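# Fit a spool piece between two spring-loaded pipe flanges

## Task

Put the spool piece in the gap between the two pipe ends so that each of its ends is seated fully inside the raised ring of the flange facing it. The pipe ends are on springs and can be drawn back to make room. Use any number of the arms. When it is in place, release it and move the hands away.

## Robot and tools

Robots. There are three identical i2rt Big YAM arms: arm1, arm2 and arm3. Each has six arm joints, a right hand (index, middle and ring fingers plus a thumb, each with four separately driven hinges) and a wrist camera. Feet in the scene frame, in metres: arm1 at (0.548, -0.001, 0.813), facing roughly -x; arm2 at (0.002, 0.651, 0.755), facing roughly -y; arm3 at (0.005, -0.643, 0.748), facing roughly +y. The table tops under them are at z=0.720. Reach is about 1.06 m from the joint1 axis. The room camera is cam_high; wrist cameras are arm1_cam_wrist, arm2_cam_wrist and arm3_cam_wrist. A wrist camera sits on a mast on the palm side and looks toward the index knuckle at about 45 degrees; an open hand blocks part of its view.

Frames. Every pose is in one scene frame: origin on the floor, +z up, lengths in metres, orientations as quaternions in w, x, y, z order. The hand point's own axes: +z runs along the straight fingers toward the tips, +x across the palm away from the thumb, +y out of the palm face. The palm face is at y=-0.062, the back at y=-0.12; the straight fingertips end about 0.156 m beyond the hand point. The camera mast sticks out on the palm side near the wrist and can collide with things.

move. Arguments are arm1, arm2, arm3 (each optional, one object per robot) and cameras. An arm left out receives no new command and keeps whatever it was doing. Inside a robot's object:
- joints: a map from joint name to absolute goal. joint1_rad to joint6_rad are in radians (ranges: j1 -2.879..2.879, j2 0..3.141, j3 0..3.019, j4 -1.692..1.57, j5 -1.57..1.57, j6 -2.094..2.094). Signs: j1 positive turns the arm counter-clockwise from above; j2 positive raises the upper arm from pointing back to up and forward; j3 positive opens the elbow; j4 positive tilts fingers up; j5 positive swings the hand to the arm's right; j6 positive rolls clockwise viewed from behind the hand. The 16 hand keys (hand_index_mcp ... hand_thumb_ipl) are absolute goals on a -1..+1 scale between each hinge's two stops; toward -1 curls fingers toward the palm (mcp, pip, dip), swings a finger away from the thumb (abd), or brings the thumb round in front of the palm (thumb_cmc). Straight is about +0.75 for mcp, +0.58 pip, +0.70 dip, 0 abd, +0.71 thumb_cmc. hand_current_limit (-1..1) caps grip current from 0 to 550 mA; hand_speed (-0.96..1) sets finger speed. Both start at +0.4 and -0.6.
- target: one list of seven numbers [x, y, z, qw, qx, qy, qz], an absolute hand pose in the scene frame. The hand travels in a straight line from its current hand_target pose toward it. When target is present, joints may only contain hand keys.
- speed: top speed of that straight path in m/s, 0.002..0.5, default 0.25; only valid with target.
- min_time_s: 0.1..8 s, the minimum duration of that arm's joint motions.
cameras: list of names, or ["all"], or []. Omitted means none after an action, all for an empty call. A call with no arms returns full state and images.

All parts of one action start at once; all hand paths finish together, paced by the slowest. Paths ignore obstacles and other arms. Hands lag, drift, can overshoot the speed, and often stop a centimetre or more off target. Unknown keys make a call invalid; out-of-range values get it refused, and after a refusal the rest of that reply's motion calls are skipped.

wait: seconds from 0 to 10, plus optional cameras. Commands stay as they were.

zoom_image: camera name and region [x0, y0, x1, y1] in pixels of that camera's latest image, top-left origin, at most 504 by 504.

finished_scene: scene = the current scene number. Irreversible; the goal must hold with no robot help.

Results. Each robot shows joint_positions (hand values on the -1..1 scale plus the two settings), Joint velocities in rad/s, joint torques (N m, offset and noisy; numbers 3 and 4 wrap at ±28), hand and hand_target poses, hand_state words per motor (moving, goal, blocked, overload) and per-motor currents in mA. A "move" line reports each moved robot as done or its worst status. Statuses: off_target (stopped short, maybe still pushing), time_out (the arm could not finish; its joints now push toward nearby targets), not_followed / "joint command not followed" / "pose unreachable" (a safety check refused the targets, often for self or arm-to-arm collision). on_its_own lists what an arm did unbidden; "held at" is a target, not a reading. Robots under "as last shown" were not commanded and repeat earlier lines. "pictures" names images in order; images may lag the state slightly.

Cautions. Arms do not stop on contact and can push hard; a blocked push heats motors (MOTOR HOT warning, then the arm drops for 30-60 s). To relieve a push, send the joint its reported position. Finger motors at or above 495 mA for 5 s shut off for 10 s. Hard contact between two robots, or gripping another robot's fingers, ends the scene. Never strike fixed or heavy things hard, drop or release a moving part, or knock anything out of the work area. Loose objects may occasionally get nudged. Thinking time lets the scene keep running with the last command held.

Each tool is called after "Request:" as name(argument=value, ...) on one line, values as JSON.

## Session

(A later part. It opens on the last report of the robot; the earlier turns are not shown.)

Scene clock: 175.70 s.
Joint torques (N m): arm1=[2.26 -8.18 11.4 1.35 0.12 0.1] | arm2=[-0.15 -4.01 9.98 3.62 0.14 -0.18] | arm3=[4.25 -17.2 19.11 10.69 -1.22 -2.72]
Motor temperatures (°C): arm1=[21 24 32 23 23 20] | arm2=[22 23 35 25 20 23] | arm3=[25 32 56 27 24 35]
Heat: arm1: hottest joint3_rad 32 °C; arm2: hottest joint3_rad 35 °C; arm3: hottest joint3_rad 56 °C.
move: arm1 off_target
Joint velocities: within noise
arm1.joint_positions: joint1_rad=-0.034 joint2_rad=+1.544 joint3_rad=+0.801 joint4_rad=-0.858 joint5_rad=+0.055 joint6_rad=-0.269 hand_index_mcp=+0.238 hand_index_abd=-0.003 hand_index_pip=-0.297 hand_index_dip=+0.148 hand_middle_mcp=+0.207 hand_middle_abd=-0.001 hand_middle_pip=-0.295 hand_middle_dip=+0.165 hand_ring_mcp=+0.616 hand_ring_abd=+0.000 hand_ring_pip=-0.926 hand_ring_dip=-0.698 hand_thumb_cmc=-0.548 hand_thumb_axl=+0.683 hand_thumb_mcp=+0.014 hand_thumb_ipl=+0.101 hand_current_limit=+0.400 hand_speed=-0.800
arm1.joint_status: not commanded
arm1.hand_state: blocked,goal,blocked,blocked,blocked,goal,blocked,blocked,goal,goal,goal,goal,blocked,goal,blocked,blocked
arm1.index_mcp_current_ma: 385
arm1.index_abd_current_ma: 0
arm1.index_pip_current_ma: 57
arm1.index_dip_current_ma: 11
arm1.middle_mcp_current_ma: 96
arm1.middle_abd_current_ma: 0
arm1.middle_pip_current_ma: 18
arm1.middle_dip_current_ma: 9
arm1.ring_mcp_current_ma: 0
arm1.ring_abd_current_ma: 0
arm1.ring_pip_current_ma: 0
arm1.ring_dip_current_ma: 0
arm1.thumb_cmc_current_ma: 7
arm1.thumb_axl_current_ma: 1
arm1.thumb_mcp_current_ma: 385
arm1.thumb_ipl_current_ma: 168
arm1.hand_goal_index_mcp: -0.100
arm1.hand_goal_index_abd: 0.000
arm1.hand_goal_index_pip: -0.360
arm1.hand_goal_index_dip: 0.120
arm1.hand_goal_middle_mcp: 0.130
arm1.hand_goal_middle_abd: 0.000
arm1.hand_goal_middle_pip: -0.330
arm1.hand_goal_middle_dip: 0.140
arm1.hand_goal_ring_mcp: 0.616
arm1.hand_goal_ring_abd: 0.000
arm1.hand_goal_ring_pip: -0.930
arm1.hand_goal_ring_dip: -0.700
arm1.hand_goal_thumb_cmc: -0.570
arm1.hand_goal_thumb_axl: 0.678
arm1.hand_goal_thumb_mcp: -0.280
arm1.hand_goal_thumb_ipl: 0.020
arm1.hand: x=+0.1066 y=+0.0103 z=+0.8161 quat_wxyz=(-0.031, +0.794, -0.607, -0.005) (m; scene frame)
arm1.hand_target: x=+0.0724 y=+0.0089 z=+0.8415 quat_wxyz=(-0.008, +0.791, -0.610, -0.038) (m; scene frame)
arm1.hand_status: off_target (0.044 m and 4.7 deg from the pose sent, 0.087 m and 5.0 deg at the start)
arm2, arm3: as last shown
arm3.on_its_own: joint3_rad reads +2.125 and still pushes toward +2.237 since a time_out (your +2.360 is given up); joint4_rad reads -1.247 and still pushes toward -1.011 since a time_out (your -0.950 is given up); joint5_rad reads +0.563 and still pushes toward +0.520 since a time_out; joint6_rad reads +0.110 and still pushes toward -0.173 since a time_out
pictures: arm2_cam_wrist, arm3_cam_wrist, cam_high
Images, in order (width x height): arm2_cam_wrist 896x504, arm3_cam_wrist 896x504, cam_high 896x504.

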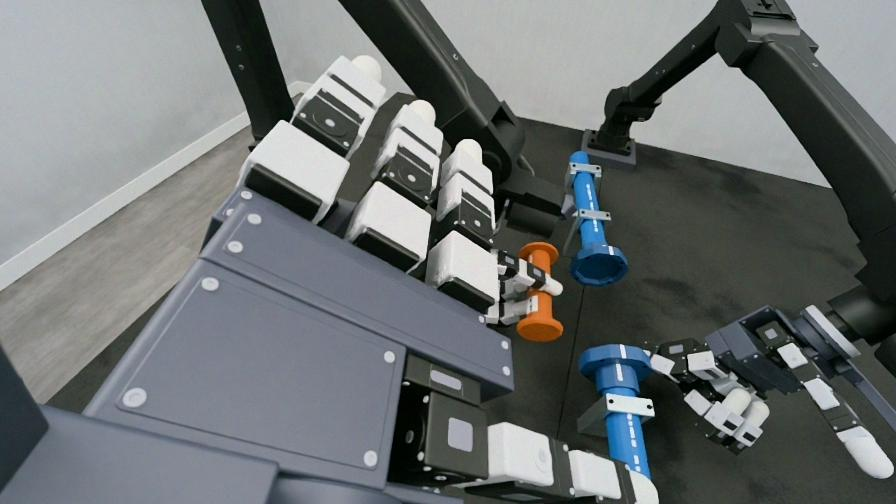

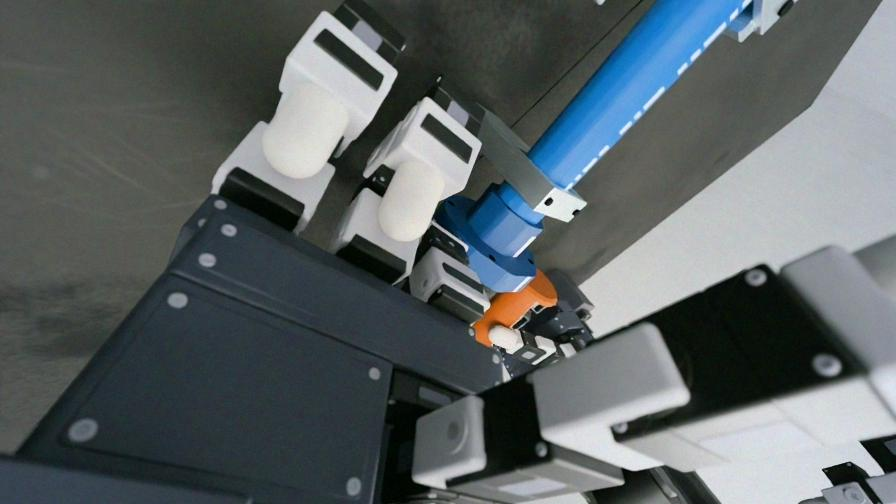

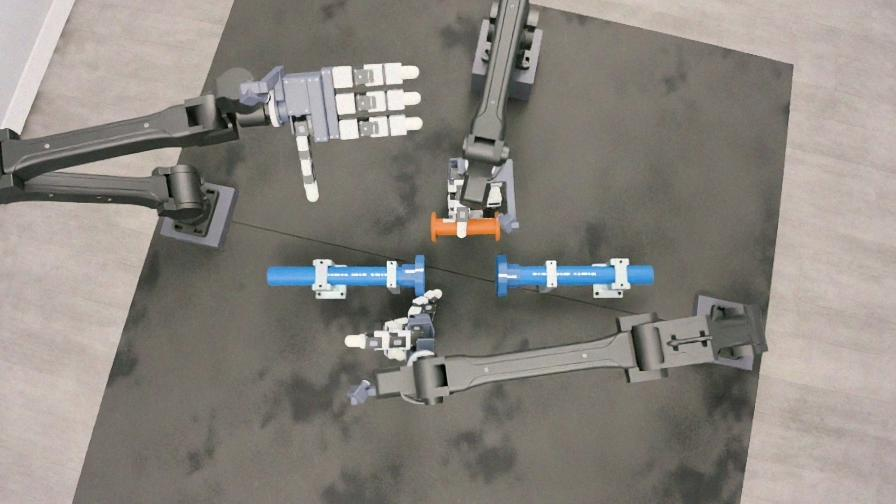

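Request:
move(arm3={"joints": {"joint1_rad": 0.37, "joint2_rad": 2.43, "joint3_rad": 2.50, "joint4_rad": -0.98, "joint5_rad": 0.5, "joint6_rad": -0.17}, "min_time_s": 1.5}, arm1={"target": [0.09, 0.022, 0.850, -0.008, 0.791, -0.610, -0.038], "speed": 0.12}, cameras=["arm2_cam_wrist", "cam_high"])

Request:
zoom_image(camera="cam_high", region=[390, 180, 540, 320])

Request:
zoom_image(camera="arm2_cam_wrist", region=[480, 180, 700, 400])

Scene clock: 181.70 s.
Joint torques (N m): arm1=[1.44 -9.17 8.55 0.65 0.07 -0.12] | arm2=[-0.21 -3.96 9.96 3.59 0.14 -0.17] | arm3=[4.72 -17.2 19.08 11.41 -1.18 -2.83]
Motor temperatures (°C): arm1=[21 25 32 23 23 20] | arm2=[22 23 35 25 20 23] | arm3=[25 32 57 28 24 37]
Heat: arm1: hottest joint3_rad 32 °C; arm2: hottest joint3_rad 35 °C; arm3: hottest joint3_rad 57 °C.
move: arm1 off_target; arm3 time_out
Joint velocities: within noise
arm1.joint_positions: joint1_rad=-0.058 joint2_rad=+1.504 joint3_rad=+0.801 joint4_rad=-0.858 joint5_rad=+0.056 joint6_rad=-0.285 hand_index_mcp=+0.238 hand_index_abd=-0.004 hand_index_pip=-0.297 hand_index_dip=+0.148 hand_middle_mcp=+0.207 hand_middle_abd=-0.001 hand_middle_pip=-0.295 hand_middle_dip=+0.165 hand_ring_mcp=+0.616 hand_ring_abd=+0.000 hand_ring_pip=-0.926 hand_ring_dip=-0.698 hand_thumb_cmc=-0.548 hand_thumb_axl=+0.683 hand_thumb_mcp=+0.014 hand_thumb_ipl=+0.101 hand_current_limit=+0.400 hand_speed=-0.800
arm1.joint_status: not commanded
arm1.hand_state: blocked,goal,blocked,blocked,blocked,goal,blocked,blocked,goal,goal,goal,goal,blocked,goal,blocked,blocked
arm1.index_mcp_current_ma: 385
arm1.index_abd_current_ma: 0
arm1.index_pip_current_ma: 57
arm1.index_dip_current_ma: 11
arm1.middle_mcp_current_ma: 96
arm1.middle_abd_current_ma: 0
arm1.middle_pip_current_ma: 18
arm1.middle_dip_current_ma: 9
arm1.ring_mcp_current_ma: 0
arm1.ring_abd_current_ma: 0
arm1.ring_pip_current_ma: 0
arm1.ring_dip_current_ma: 0
arm1.thumb_cmc_current_ma: 7
arm1.thumb_axl_current_ma: 1
arm1.thumb_mcp_current_ma: 385
arm1.thumb_ipl_current_ma: 168
arm1.hand_goal_index_mcp: -0.100
arm1.hand_goal_index_abd: 0.000
arm1.hand_goal_index_pip: -0.360
arm1.hand_goal_index_dip: 0.120
arm1.hand_goal_middle_mcp: 0.130
arm1.hand_goal_middle_abd: 0.000
arm1.hand_goal_middle_pip: -0.330
arm1.hand_goal_middle_dip: 0.140
arm1.hand_goal_ring_mcp: 0.616
arm1.hand_goal_ring_abd: 0.000
arm1.hand_goal_ring_pip: -0.930
arm1.hand_goal_ring_dip: -0.700
arm1.hand_goal_thumb_cmc: -0.570
arm1.hand_goal_thumb_axl: 0.678
arm1.hand_goal_thumb_mcp: -0.280
arm1.hand_goal_thumb_ipl: 0.020
arm1.hand: x=+0.1022 y=+0.0197 z=+0.8328 quat_wxyz=(-0.020, +0.791, -0.611, -0.020) (m; scene frame)
arm1.hand_target: x=+0.0904 y=+0.0219 z=+0.8500 quat_wxyz=(-0.008, +0.791, -0.610, -0.038) (m; scene frame)
arm1.hand_status: off_target (0.021 m and 2.4 deg from the pose sent, 0.039 m and 4.7 deg at the start)
arm2.joint_positions: joint1_rad=+0.488 joint2_rad=+0.834 joint3_rad=+0.722 joint4_rad=+0.085 joint5_rad=+0.171 joint6_rad=+0.665 hand_index_mcp=+0.761 hand_index_abd=+0.001 hand_index_pip=+0.577 hand_index_dip=+0.696 hand_middle_mcp=+0.760 hand_middle_abd=+0.001 hand_middle_pip=+0.577 hand_middle_dip=+0.696 hand_ring_mcp=+0.760 hand_ring_abd=+0.001 hand_ring_pip=+0.577 hand_ring_dip=+0.696 hand_thumb_cmc=+0.720 hand_thumb_axl=+0.677 hand_thumb_mcp=+0.226 hand_thumb_ipl=+0.168 hand_current_limit=+0.400 hand_speed=-0.600
arm2.joint_status: not commanded
arm2.hand_state: goal,goal,goal,goal,goal,goal,goal,goal,goal,goal,goal,goal,goal,goal,goal,goal
arm2.index_mcp_current_ma: 8
arm2.index_abd_current_ma: 0
arm2.index_pip_current_ma: 0
arm2.index_dip_current_ma: 0
arm2.middle_mcp_current_ma: 7
arm2.middle_abd_current_ma: 0
arm2.middle_pip_current_ma: 0
arm2.middle_dip_current_ma: 0
arm2.ring_mcp_current_ma: 7
arm2.ring_abd_current_ma: 0
arm2.ring_pip_current_ma: 0
arm2.ring_dip_current_ma: 0
arm2.thumb_cmc_current_ma: 6
arm2.thumb_axl_current_ma: 0
arm2.thumb_mcp_current_ma: 0
arm2.thumb_ipl_current_ma: 0
arm2.hand_goal_index_mcp: 0.754
arm2.hand_goal_index_abd: 0.000
arm2.hand_goal_index_pip: 0.576
arm2.hand_goal_index_dip: 0.696
arm2.hand_goal_middle_mcp: 0.754
arm2.hand_goal_middle_abd: 0.000
arm2.hand_goal_middle_pip: 0.576
arm2.hand_goal_middle_dip: 0.696
arm2.hand_goal_ring_mcp: 0.754
arm2.hand_goal_ring_abd: 0.000
arm2.hand_goal_ring_pip: 0.576
arm2.hand_goal_ring_dip: 0.696
arm2.hand_goal_thumb_cmc: 0.714
arm2.hand_goal_thumb_axl: 0.678
arm2.hand_goal_thumb_mcp: 0.226
arm2.hand_goal_thumb_ipl: 0.168
arm2.hand: x=+0.1296 y=+0.2210 z=+1.2101 quat_wxyz=(+0.612, +0.712, -0.115, +0.326) (m; scene frame)
arm2.hand_target: x=+0.1370 y=+0.2205 z=+1.2049 quat_wxyz=(+0.611, +0.713, -0.107, +0.327) (m; scene frame)
arm2.hand_status: not commanded
arm3.joint_positions: joint1_rad=+0.348 joint2_rad=+2.353 joint3_rad=+2.250 joint4_rad=-1.349 joint5_rad=+0.542 joint6_rad=+0.193 hand_index_mcp=+1.007 hand_index_abd=+0.123 hand_index_pip=+0.999 hand_index_dip=+0.587 hand_middle_mcp=+0.623 hand_middle_abd=+0.000 hand_middle_pip=-0.925 hand_middle_dip=-0.697 hand_ring_mcp=+0.623 hand_ring_abd=+0.000 hand_ring_pip=-0.925 hand_ring_dip=-0.698 hand_thumb_cmc=-0.573 hand_thumb_axl=+0.677 hand_thumb_mcp=+0.224 hand_thumb_ipl=+0.168 hand_current_limit=+0.700 hand_speed=-0.600
arm3.joint_status: joint3_rad time_out (moved +0.125 of +0.375); joint4_rad time_out (moved -0.102 of +0.267); joint5_rad time_out (moved -0.022 of -0.063); joint6_rad time_out (moved +0.084 of -0.280); the others done
arm3.hand_state: goal,blocked,blocked,goal,goal,goal,goal,goal,goal,goal,goal,goal,goal,goal,goal,goal
arm3.index_mcp_current_ma: 2
arm3.index_abd_current_ma: 209
arm3.index_pip_current_ma: 52
arm3.index_dip_current_ma: -5
arm3.middle_mcp_current_ma: 2
arm3.middle_abd_current_ma: 0
arm3.middle_pip_current_ma: 1
arm3.middle_dip_current_ma: 0
arm3.ring_mcp_current_ma: 2
arm3.ring_abd_current_ma: 0
arm3.ring_pip_current_ma: 1
arm3.ring_dip_current_ma: 0
arm3.thumb_cmc_current_ma: 0
arm3.thumb_axl_current_ma: 0
arm3.thumb_mcp_current_ma: 0
arm3.thumb_ipl_current_ma: 0
arm3.hand_goal_index_mcp: 1.000
arm3.hand_goal_index_abd: 0.000
arm3.hand_goal_index_pip: 0.950
arm3.hand_goal_index_dip: 0.600
arm3.hand_goal_middle_mcp: 0.616
arm3.hand_goal_middle_abd: 0.000
arm3.hand_goal_middle_pip: -0.930
arm3.hand_goal_middle_dip: -0.700
arm3.hand_goal_ring_mcp: 0.616
arm3.hand_goal_ring_abd: 0.000
arm3.hand_goal_ring_pip: -0.930
arm3.hand_goal_ring_dip: -0.700
arm3.hand_goal_thumb_cmc: -0.570
arm3.hand_goal_thumb_axl: 0.678
arm3.hand_goal_thumb_mcp: 0.226
arm3.hand_goal_thumb_ipl: 0.168
arm3.on_its_own: joint3_rad reads +2.250 and still pushes toward +2.363 since a time_out (your +2.500 is given up); joint4_rad reads -1.349 and still pushes toward -1.093 since a time_out (your -0.980 is given up); joint5_rad reads +0.542 and still pushes toward +0.500 since a time_out; joint6_rad reads +0.193 and still pushes toward -0.101 since a time_out (your -0.170 is given up)
arm3.hand: x=-0.1784 y=+0.1638 z=+0.8762 quat_wxyz=(+0.238, -0.069, +0.959, +0.134) (m; scene frame)
arm3.hand_target: x=-0.2524 y=+0.2247 z=+0.8915 quat_wxyz=(+0.209, -0.182, +0.931, +0.236) (m; scene frame)
arm3.hand_status: not commanded
pictures: arm2_cam_wrist, cam_high
Images, in order (width x height): arm2_cam_wrist 896x504, cam_high 896x504.

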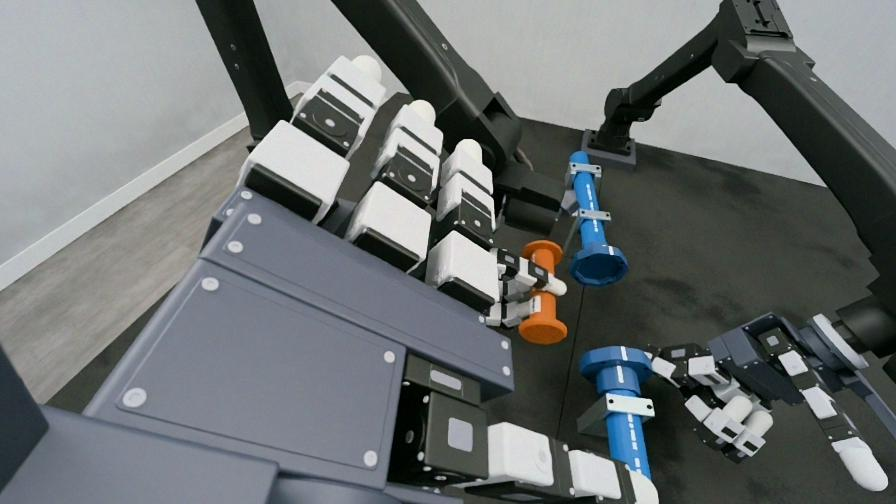

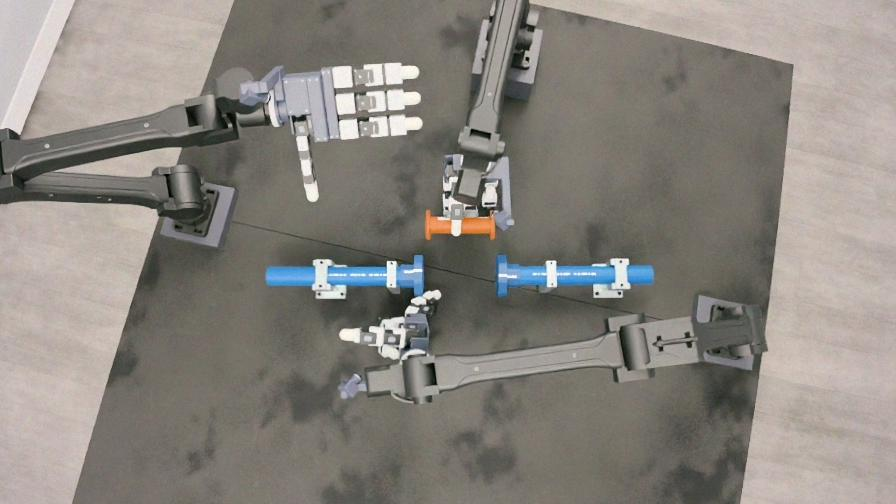

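Scaled by 3.360 from the camera's 896x504 image, which has a finer 1280x720 frame.

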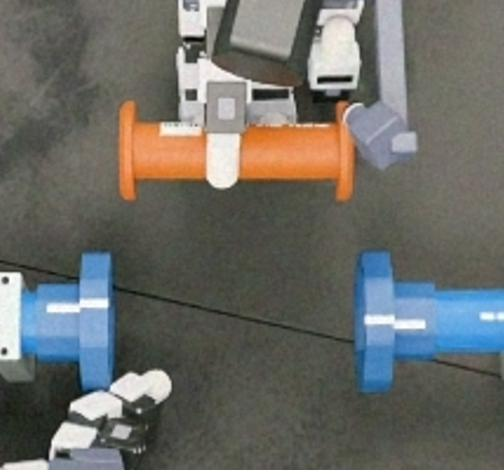

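Scaled by 2.291 from the camera's 896x504 image, which has a finer 1280x720 frame.

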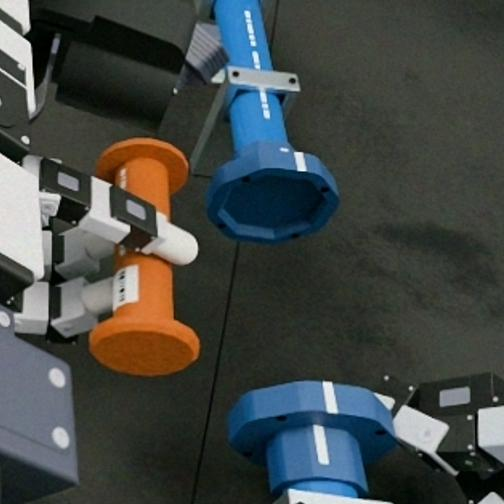

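Request:
move(arm3={"joints": {"joint1_rad": 0.37, "joint2_rad": 2.50, "joint3_rad": 2.62, "joint4_rad": -1.05, "joint5_rad": 0.5, "joint6_rad": -0.2}, "min_time_s": 1.5}, arm1={"target": [0.055, 0.028, 0.855, -0.008, 0.791, -0.610, -0.038], "speed": 0.12}, cameras=["arm2_cam_wrist", "cam_high", "arm3_cam_wrist"])

Request:
zoom_image(camera="cam_high", region=[390, 180, 540, 320])

Request:
zoom_image(camera="arm2_cam_wrist", region=[480, 180, 700, 400])

Scene clock: 187.40 s.
Joint torques (N m): arm1=[1.26 -8.53 12.15 0.24 0.06 -0.13] | arm2=[-0.21 -3.9 9.96 3.64 0.14 -0.17] | arm3=[5.3 -17.9 18.99 11.88 -0.72 -2.94]
Motor temperatures (°C): arm1=[21 25 33 23 23 20] | arm2=[22 23 35 25 20 23] | arm3=[25 32 58 29 24 39]
Heat: arm1: hottest joint3_rad 33 °C; arm2: hottest joint3_rad 35 °C; arm3: hottest joint3_rad 58 °C.
move: arm1 off_target; arm3 time_out
Joint velocities: within noise
arm1.joint_positions: joint1_rad=-0.068 joint2_rad=+1.553 joint3_rad=+0.856 joint4_rad=-0.879 joint5_rad=+0.056 joint6_rad=-0.297 hand_index_mcp=+0.238 hand_index_abd=-0.004 hand_index_pip=-0.297 hand_index_dip=+0.148 hand_middle_mcp=+0.207 hand_middle_abd=-0.001 hand_middle_pip=-0.295 hand_middle_dip=+0.165 hand_ring_mcp=+0.616 hand_ring_abd=+0.000 hand_ring_pip=-0.926 hand_ring_dip=-0.698 hand_thumb_cmc=-0.548 hand_thumb_axl=+0.683 hand_thumb_mcp=+0.014 hand_thumb_ipl=+0.101 hand_current_limit=+0.400 hand_speed=-0.800
arm1.joint_status: not commanded
arm1.hand_state: blocked,goal,blocked,blocked,blocked,goal,blocked,blocked,goal,goal,goal,goal,blocked,goal,blocked,blocked
arm1.index_mcp_current_ma: 385
arm1.index_abd_current_ma: 0
arm1.index_pip_current_ma: 57
arm1.index_dip_current_ma: 11
arm1.middle_mcp_current_ma: 96
arm1.middle_abd_current_ma: 0
arm1.middle_pip_current_ma: 18
arm1.middle_dip_current_ma: 9
arm1.ring_mcp_current_ma: 0
arm1.ring_abd_current_ma: 0
arm1.ring_pip_current_ma: 0
arm1.ring_dip_current_ma: 0
arm1.thumb_cmc_current_ma: 7
arm1.thumb_axl_current_ma: 1
arm1.thumb_mcp_current_ma: 385
arm1.thumb_ipl_current_ma: 168
arm1.hand_goal_index_mcp: -0.100
arm1.hand_goal_index_abd: 0.000
arm1.hand_goal_index_pip: -0.360
arm1.hand_goal_index_dip: 0.120
arm1.hand_goal_middle_mcp: 0.130
arm1.hand_goal_middle_abd: 0.000
arm1.hand_goal_middle_pip: -0.330
arm1.hand_goal_middle_dip: 0.140
arm1.hand_goal_ring_mcp: 0.616
arm1.hand_goal_ring_abd: 0.000
arm1.hand_goal_ring_pip: -0.930
arm1.hand_goal_ring_dip: -0.700
arm1.hand_goal_thumb_cmc: -0.570
arm1.hand_goal_thumb_axl: 0.678
arm1.hand_goal_thumb_mcp: -0.280
arm1.hand_goal_thumb_ipl: 0.020
arm1.hand: x=+0.0860 y=+0.0239 z=+0.8304 quat_wxyz=(-0.025, +0.792, -0.610, -0.014) (m; scene frame)
arm1.hand_target: x=+0.0568 y=+0.0280 z=+0.8559 quat_wxyz=(-0.008, +0.791, -0.610, -0.038) (m; scene frame)
arm1.hand_status: off_target (0.040 m and 3.4 deg from the pose sent, 0.053 m and 2.4 deg at the start)
arm2: as last shown
arm3.joint_positions: joint1_rad=+0.345 joint2_rad=+2.419 joint3_rad=+2.374 joint4_rad=-1.463 joint5_rad=+0.531 joint6_rad=+0.208 hand_index_mcp=+1.007 hand_index_abd=+0.123 hand_index_pip=+0.999 hand_index_dip=+0.587 hand_middle_mcp=+0.623 hand_middle_abd=+0.000 hand_middle_pip=-0.925 hand_middle_dip=-0.697 hand_ring_mcp=+0.623 hand_ring_abd=+0.000 hand_ring_pip=-0.925 hand_ring_dip=-0.698 hand_thumb_cmc=-0.573 hand_thumb_axl=+0.677 hand_thumb_mcp=+0.224 hand_thumb_ipl=+0.168 hand_current_limit=+0.700 hand_speed=-0.600
arm3.joint_status: joint3_rad time_out (moved +0.124 of +0.370); joint4_rad time_out (moved -0.114 of +0.299); joint5_rad time_out (moved -0.010 of -0.042); joint6_rad time_out (moved +0.015 of -0.393); the others done
arm3.hand_state: goal,blocked,blocked,goal,goal,goal,goal,goal,goal,goal,goal,goal,goal,goal,goal,goal
arm3.index_mcp_current_ma: 2
arm3.index_abd_current_ma: 209
arm3.index_pip_current_ma: 52
arm3.index_dip_current_ma: -5
arm3.middle_mcp_current_ma: 2
arm3.middle_abd_current_ma: 0
arm3.middle_pip_current_ma: 1
arm3.middle_dip_current_ma: 0
arm3.ring_mcp_current_ma: 2
arm3.ring_abd_current_ma: 0
arm3.ring_pip_current_ma: 1
arm3.ring_dip_current_ma: 0
arm3.thumb_cmc_current_ma: 0
arm3.thumb_axl_current_ma: 0
arm3.thumb_mcp_current_ma: 0
arm3.thumb_ipl_current_ma: 0
arm3.hand_goal_index_mcp: 1.000
arm3.hand_goal_index_abd: 0.000
arm3.hand_goal_index_pip: 0.950
arm3.hand_goal_index_dip: 0.600
arm3.hand_goal_middle_mcp: 0.616
arm3.hand_goal_middle_abd: 0.000
arm3.hand_goal_middle_pip: -0.930
arm3.hand_goal_middle_dip: -0.700
arm3.hand_goal_ring_mcp: 0.616
arm3.hand_goal_ring_abd: 0.000
arm3.hand_goal_ring_pip: -0.930
arm3.hand_goal_ring_dip: -0.700
arm3.hand_goal_thumb_cmc: -0.570
arm3.hand_goal_thumb_axl: 0.678
arm3.hand_goal_thumb_mcp: 0.226
arm3.hand_goal_thumb_ipl: 0.168
arm3.on_its_own: joint3_rad reads +2.374 and still pushes toward +2.487 since a time_out (your +2.620 is given up); joint4_rad reads -1.463 and still pushes toward -1.195 since a time_out (your -1.050 is given up); joint5_rad reads +0.531 and still pushes toward +0.500 since a time_out; joint6_rad reads +0.208 and still pushes toward -0.093 since a time_out (your -0.200 is given up)
arm3.hand: x=-0.1775 y=+0.1681 z=+0.8707 quat_wxyz=(+0.241, -0.068, +0.962, +0.108) (m; scene frame)
arm3.hand_target: x=-0.2538 y=+0.2299 z=+0.8806 quat_wxyz=(+0.213, -0.185, +0.935, +0.214) (m; scene frame)
arm3.hand_status: not commanded
pictures: arm2_cam_wrist, arm3_cam_wrist, cam_high
Images, in order (width x height): arm2_cam_wrist 896x504, arm3_cam_wrist 896x504, cam_high 896x504.

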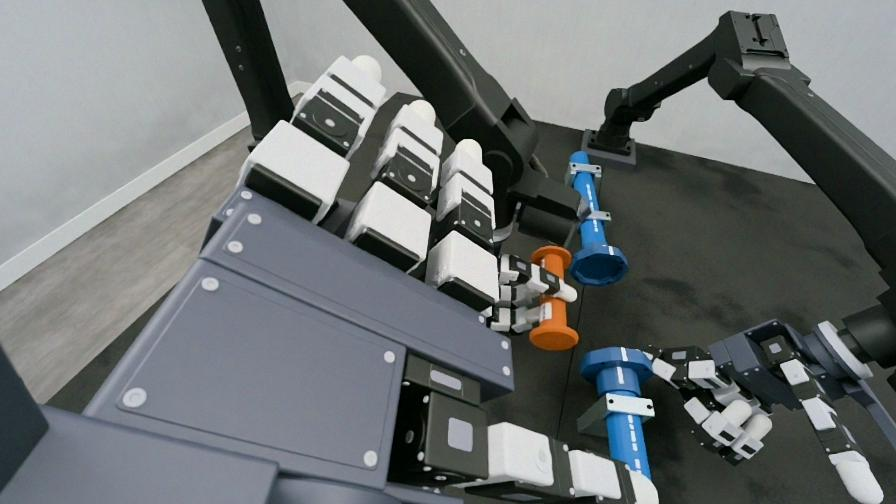

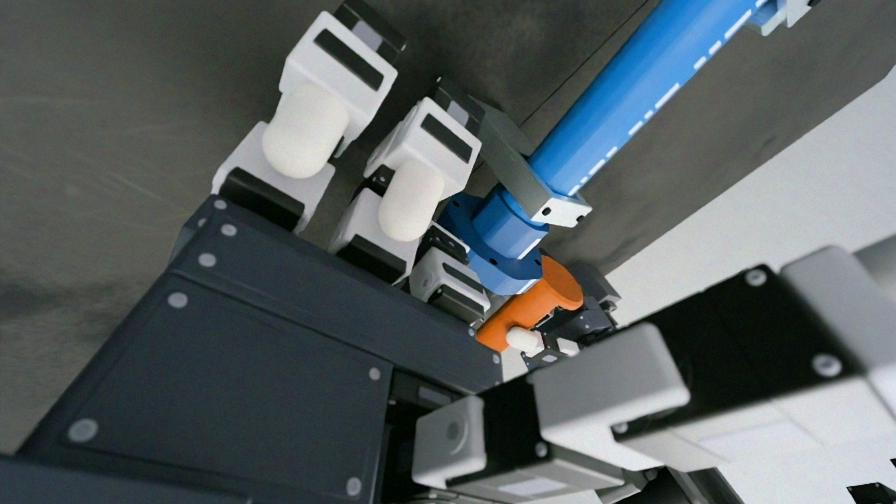

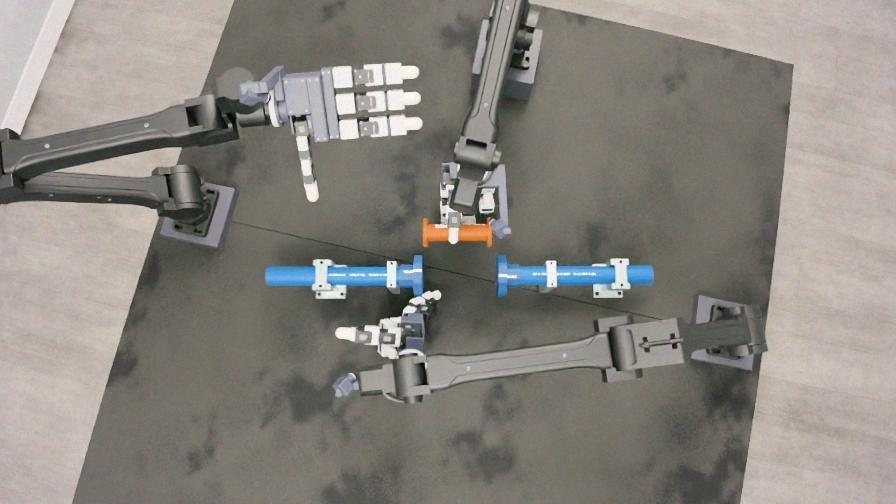

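Scaled by 3.360 from the camera's 896x504 image, which has a finer 1280x720 frame.

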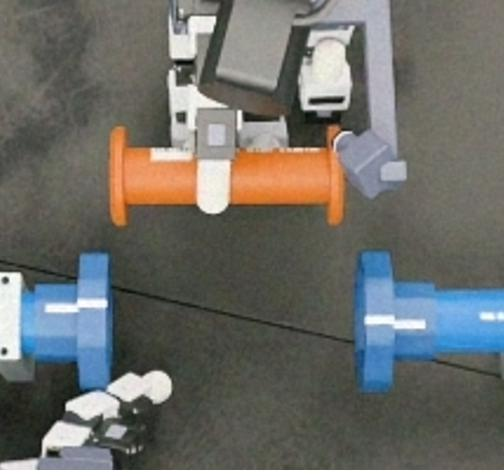

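Scaled by 2.291 from the camera's 896x504 image, which has a finer 1280x720 frame.

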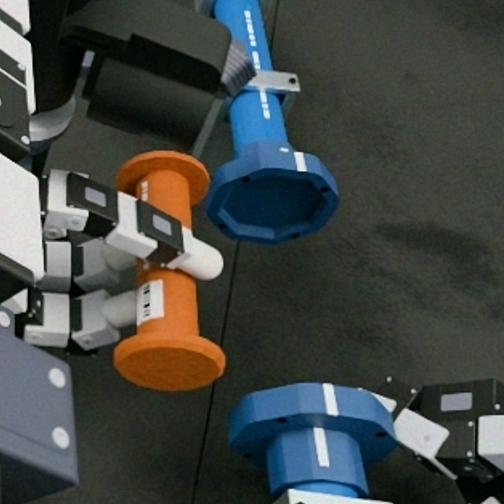

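Request:
zoom_image(camera="arm3_cam_wrist", region=[420, 130, 680, 390])

Request:
zoom_image(camera="arm2_cam_wrist", region=[520, 220, 640, 370])

Scaled by 1.938 from the camera's 896x504 image, which has a finer 1280x720 frame.

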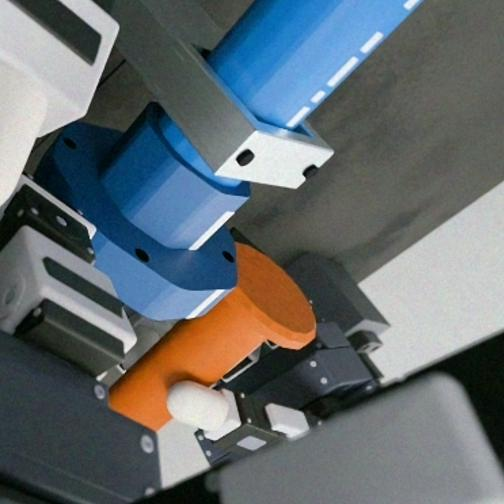

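Scaled by 3.360 from the camera's 896x504 image, which has a finer 1280x720 frame.

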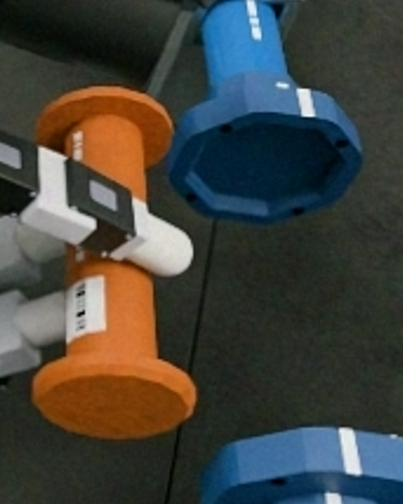

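Request:
move(arm1={"target": [0.030, 0.0165, 0.836, 0.017, 0.791, -0.611, -0.007], "speed": 0.12}, cameras=["arm2_cam_wrist", "cam_high", "arm3_cam_wrist"])

Request:
zoom_image(camera="cam_high", region=[400, 200, 520, 320])

Request:
zoom_image(camera="arm2_cam_wrist", region=[520, 220, 670, 400])

Request:
zoom_image(camera="arm3_cam_wrist", region=[420, 130, 680, 390])

Scene clock: 209.77 s.
Joint torques (N m): arm1=[1.32 -9.64 11.96 0.46 -0.13 -0.11] | arm2=[-0.15 -4.01 9.98 3.62 0.14 -0.17] | arm3=[4.95 -17.26 19.06 11.86 -0.7 -2.93]
Motor temperatures (°C): arm1=[21 25 34 23 23 20] | arm2=[22 23 35 25 20 23] | arm3=[25 32 54 29 24 42]
Heat: arm1: hottest joint3_rad 34 °C; arm2: hottest joint3_rad 35 °C; arm3: hottest joint3_rad 54 °C.
move: arm1 off_target
Joint velocities: within noise
arm1.joint_positions: joint1_rad=-0.070 joint2_rad=+1.650 joint3_rad=+0.922 joint4_rad=-0.879 joint5_rad=-0.017 joint6_rad=-0.297 hand_index_mcp=+0.238 hand_index_abd=-0.004 hand_index_pip=-0.297 hand_index_dip=+0.148 hand_middle_mcp=+0.207 hand_middle_abd=-0.001 hand_middle_pip=-0.295 hand_middle_dip=+0.165 hand_ring_mcp=+0.616 hand_ring_abd=+0.000 hand_ring_pip=-0.925 hand_ring_dip=-0.698 hand_thumb_cmc=-0.548 hand_thumb_axl=+0.683 hand_thumb_mcp=+0.014 hand_thumb_ipl=+0.101 hand_current_limit=+0.400 hand_speed=-0.800
arm1.joint_status: not commanded
arm1.hand_state: blocked,goal,blocked,blocked,blocked,goal,blocked,blocked,goal,goal,goal,goal,blocked,goal,blocked,blocked
arm1.index_mcp_current_ma: 385
arm1.index_abd_current_ma: 0
arm1.index_pip_current_ma: 57
arm1.index_dip_current_ma: 11
arm1.middle_mcp_current_ma: 96
arm1.middle_abd_current_ma: 0
arm1.middle_pip_current_ma: 18
arm1.middle_dip_current_ma: 9
arm1.ring_mcp_current_ma: 0
arm1.ring_abd_current_ma: 0
arm1.ring_pip_current_ma: 0
arm1.ring_dip_current_ma: 0
arm1.thumb_cmc_current_ma: 7
arm1.thumb_axl_current_ma: 1
arm1.thumb_mcp_current_ma: 385
arm1.thumb_ipl_current_ma: 168
arm1.hand_goal_index_mcp: -0.100
arm1.hand_goal_index_abd: 0.000
arm1.hand_goal_index_pip: -0.360
arm1.hand_goal_index_dip: 0.120
arm1.hand_goal_middle_mcp: 0.130
arm1.hand_goal_middle_abd: 0.000
arm1.hand_goal_middle_pip: -0.330
arm1.hand_goal_middle_dip: 0.140
arm1.hand_goal_ring_mcp: 0.616
arm1.hand_goal_ring_abd: 0.000
arm1.hand_goal_ring_pip: -0.930
arm1.hand_goal_ring_dip: -0.700
arm1.hand_goal_thumb_cmc: -0.570
arm1.hand_goal_thumb_axl: 0.678
arm1.hand_goal_thumb_mcp: -0.280
arm1.hand_goal_thumb_ipl: 0.020
arm1.hand: x=+0.0642 y=+0.0128 z=+0.8114 quat_wxyz=(-0.004, +0.791, -0.611, +0.020) (m; scene frame)
arm1.hand_target: x=+0.0322 y=+0.0166 z=+0.8371 quat_wxyz=(+0.017, +0.791, -0.611, -0.007) (m; scene frame)
arm1.hand_status: off_target (0.042 m and 3.8 deg from the pose sent, 0.057 m and 4.9 deg at the start)
arm2, arm3: as last shown
arm3.on_its_own: joint3_rad reads +2.374 and still pushes toward +2.487 since a time_out (your +2.620 is given up); joint4_rad reads -1.463 and still pushes toward -1.195 since a time_out (your -1.050 is given up); joint5_rad reads +0.531 and still pushes toward +0.500 since a time_out; joint6_rad reads +0.208 and still pushes toward -0.093 since a time_out (your -0.200 is given up)
pictures: arm2_cam_wrist, arm3_cam_wrist, cam_high
Images, in order (width x height): arm2_cam_wrist 896x504, arm3_cam_wrist 896x504, cam_high 896x504.

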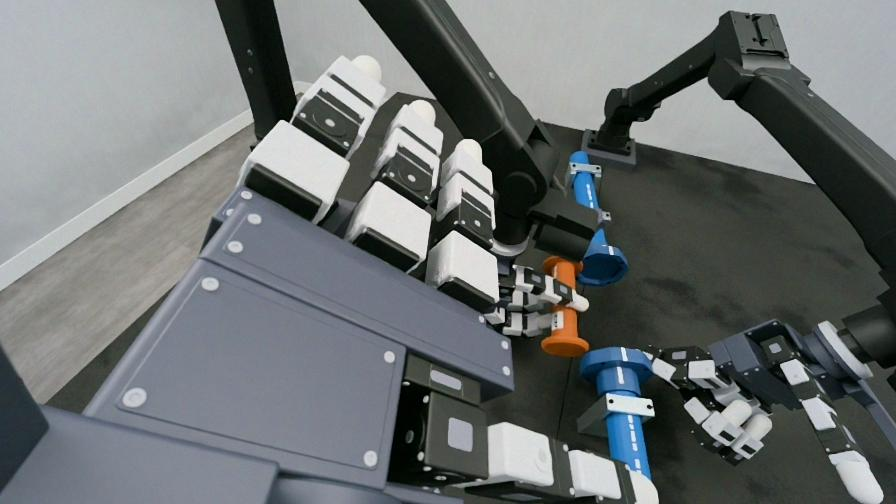

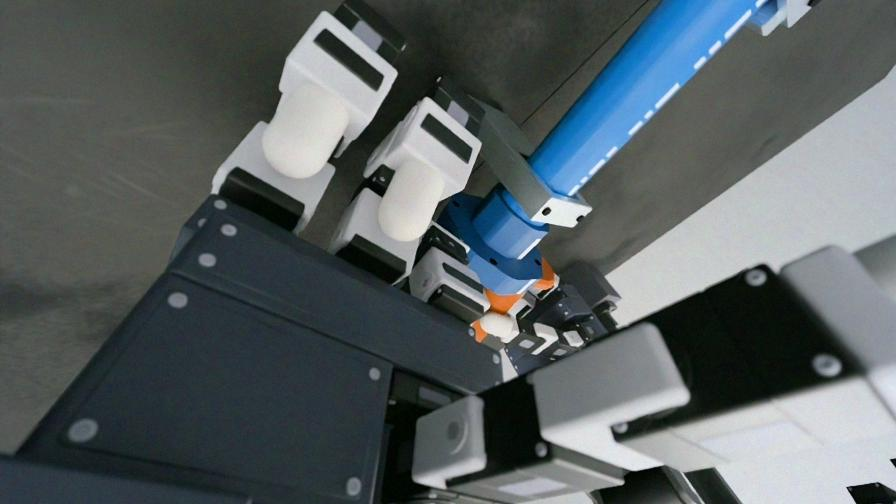

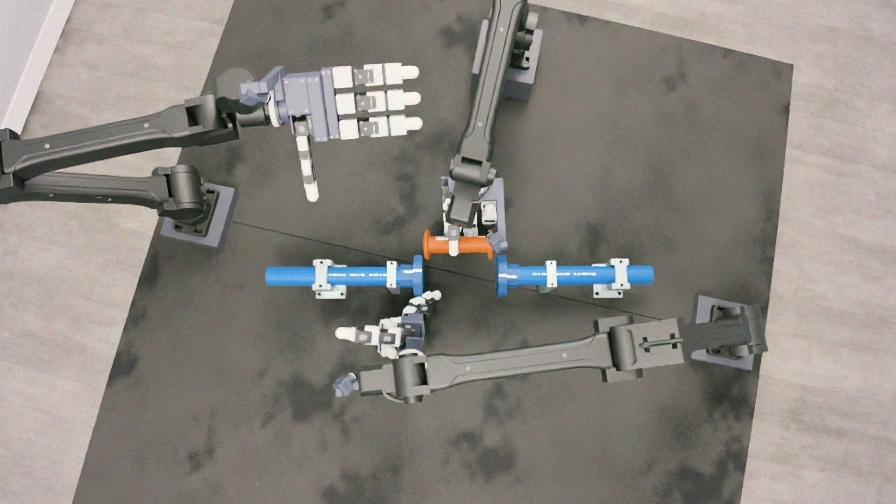

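Scaled by 4.200 from the camera's 896x504 image, which has a finer 1280x720 frame.

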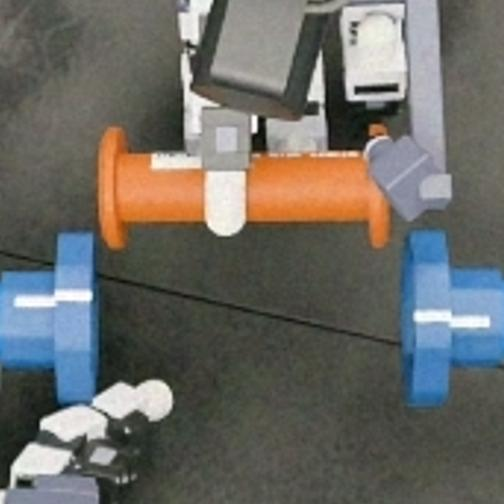

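Scaled by 2.800 from the camera's 896x504 image, which has a finer 1280x720 frame.

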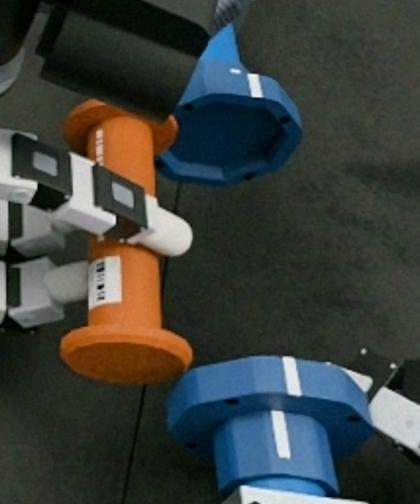

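Scaled by 1.938 from the camera's 896x504 image, which has a finer 1280x720 frame.

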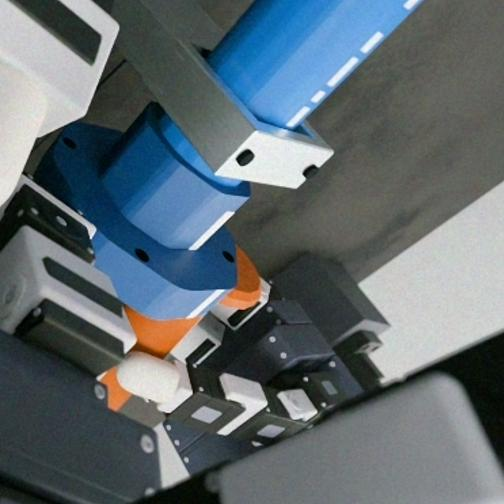

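Request:
move(arm1={"target": [0.0235, 0.0075, 0.830, 0.012, 0.791, -0.611, -0.013], "speed": 0.12}, cameras=["arm2_cam_wrist", "cam_high", "arm1_cam_wrist"])

Request:
zoom_image(camera="cam_high", region=[400, 200, 520, 320])

Request:
zoom_image(camera="arm2_cam_wrist", region=[520, 220, 670, 400])

Scene clock: 215.63 s.
Joint torques (N m): arm1=[2.26 -9.64 11.88 1.14 0.04 0.06] | arm2=[-0.09 -4.01 9.96 3.56 0.14 -0.18] | arm3=[5.13 -17.73 19.11 11.89 -0.7 -2.92]
Motor temperatures (°C): arm1=[21 25 34 23 23 20] | arm2=[22 23 36 25 20 23] | arm3=[25 32 53 29 24 42]
Heat: arm1: hottest joint3_rad 34 °C; arm2: hottest joint3_rad 36 °C; arm3: hottest joint3_rad 53 °C.
move: arm1 off_target
Joint velocities: within noise
arm1.joint_positions: joint1_rad=-0.055 joint2_rad=+1.671 joint3_rad=+0.931 joint4_rad=-0.879 joint5_rad=-0.007 joint6_rad=-0.285 hand_index_mcp=+0.238 hand_index_abd=-0.004 hand_index_pip=-0.297 hand_index_dip=+0.148 hand_middle_mcp=+0.207 hand_middle_abd=-0.001 hand_middle_pip=-0.295 hand_middle_dip=+0.165 hand_ring_mcp=+0.616 hand_ring_abd=+0.000 hand_ring_pip=-0.926 hand_ring_dip=-0.698 hand_thumb_cmc=-0.548 hand_thumb_axl=+0.683 hand_thumb_mcp=+0.014 hand_thumb_ipl=+0.101 hand_current_limit=+0.400 hand_speed=-0.800
arm1.joint_status: not commanded
arm1.hand_state: blocked,goal,blocked,blocked,blocked,goal,blocked,blocked,goal,goal,goal,goal,blocked,goal,blocked,blocked
arm1.index_mcp_current_ma: 385
arm1.index_abd_current_ma: 0
arm1.index_pip_current_ma: 57
arm1.index_dip_current_ma: 11
arm1.middle_mcp_current_ma: 96
arm1.middle_abd_current_ma: 0
arm1.middle_pip_current_ma: 18
arm1.middle_dip_current_ma: 9
arm1.ring_mcp_current_ma: 0
arm1.ring_abd_current_ma: 0
arm1.ring_pip_current_ma: 0
arm1.ring_dip_current_ma: 0
arm1.thumb_cmc_current_ma: 7
arm1.thumb_axl_current_ma: 1
arm1.thumb_mcp_current_ma: 385
arm1.thumb_ipl_current_ma: 168
arm1.hand_goal_index_mcp: -0.100
arm1.hand_goal_index_abd: 0.000
arm1.hand_goal_index_pip: -0.360
arm1.hand_goal_index_dip: 0.120
arm1.hand_goal_middle_mcp: 0.130
arm1.hand_goal_middle_abd: 0.000
arm1.hand_goal_middle_pip: -0.330
arm1.hand_goal_middle_dip: 0.140
arm1.hand_goal_ring_mcp: 0.616
arm1.hand_goal_ring_abd: 0.000
arm1.hand_goal_ring_pip: -0.930
arm1.hand_goal_ring_dip: -0.700
arm1.hand_goal_thumb_cmc: -0.570
arm1.hand_goal_thumb_axl: 0.678
arm1.hand_goal_thumb_mcp: -0.280
arm1.hand_goal_thumb_ipl: 0.020
arm1.hand: x=+0.0627 y=+0.0083 z=+0.8047 quat_wxyz=(-0.012, +0.792, -0.609, +0.022) (m; scene frame)
arm1.hand_target: x=+0.0260 y=+0.0072 z=+0.8318 quat_wxyz=(+0.012, +0.791, -0.611, -0.013) (m; scene frame)
arm1.hand_status: off_target (0.047 m and 4.8 deg from the pose sent, 0.045 m and 4.1 deg at the start)
arm2, arm3: as last shown
arm3.on_its_own: joint3_rad reads +2.374 and still pushes toward +2.487 since a time_out (your +2.620 is given up); joint4_rad reads -1.463 and still pushes toward -1.195 since a time_out (your -1.050 is given up); joint5_rad reads +0.531 and still pushes toward +0.500 since a time_out; joint6_rad reads +0.208 and still pushes toward -0.093 since a time_out (your -0.200 is given up)
pictures: arm1_cam_wrist, arm2_cam_wrist, cam_high
Images, in order (width x height): arm1_cam_wrist 896x504, arm2_cam_wrist 896x504, cam_high 896x504.

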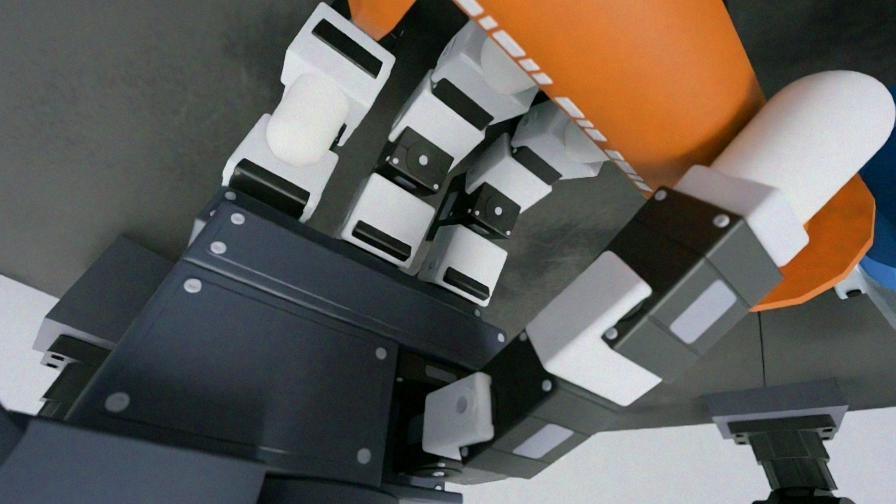

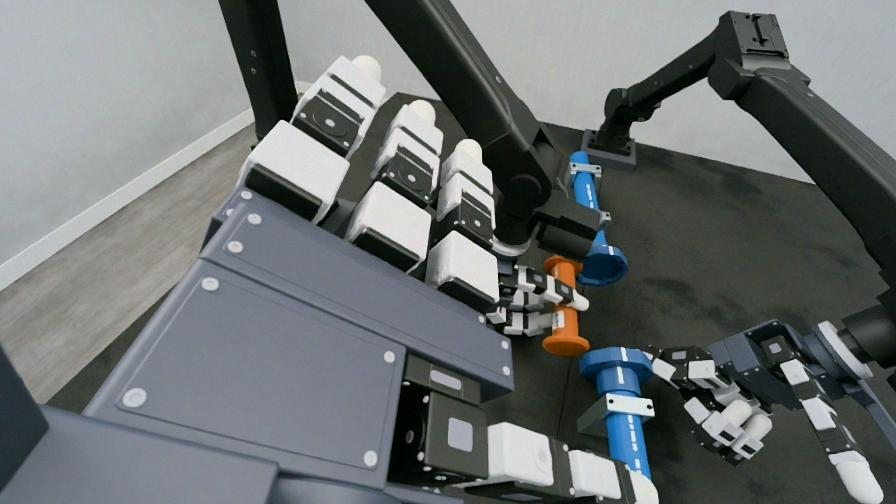

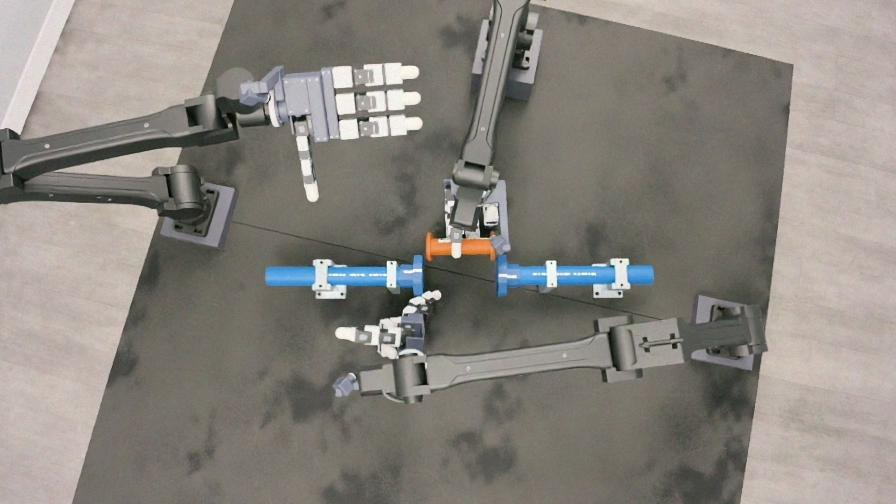

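Scaled by 4.200 from the camera's 896x504 image, which has a finer 1280x720 frame.

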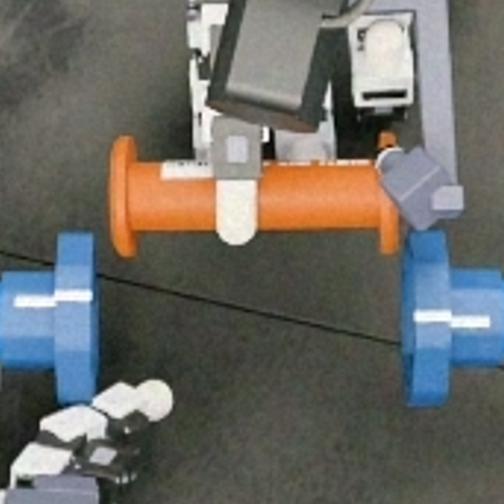

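Scaled by 2.800 from the camera's 896x504 image, which has a finer 1280x720 frame.

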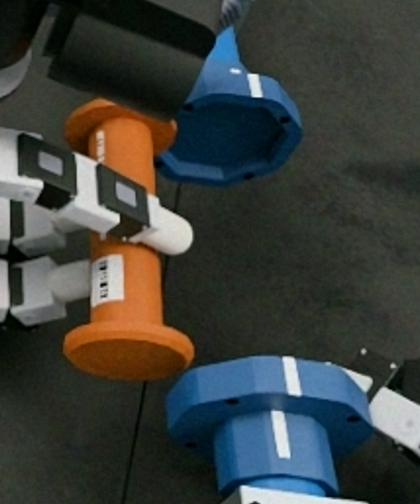

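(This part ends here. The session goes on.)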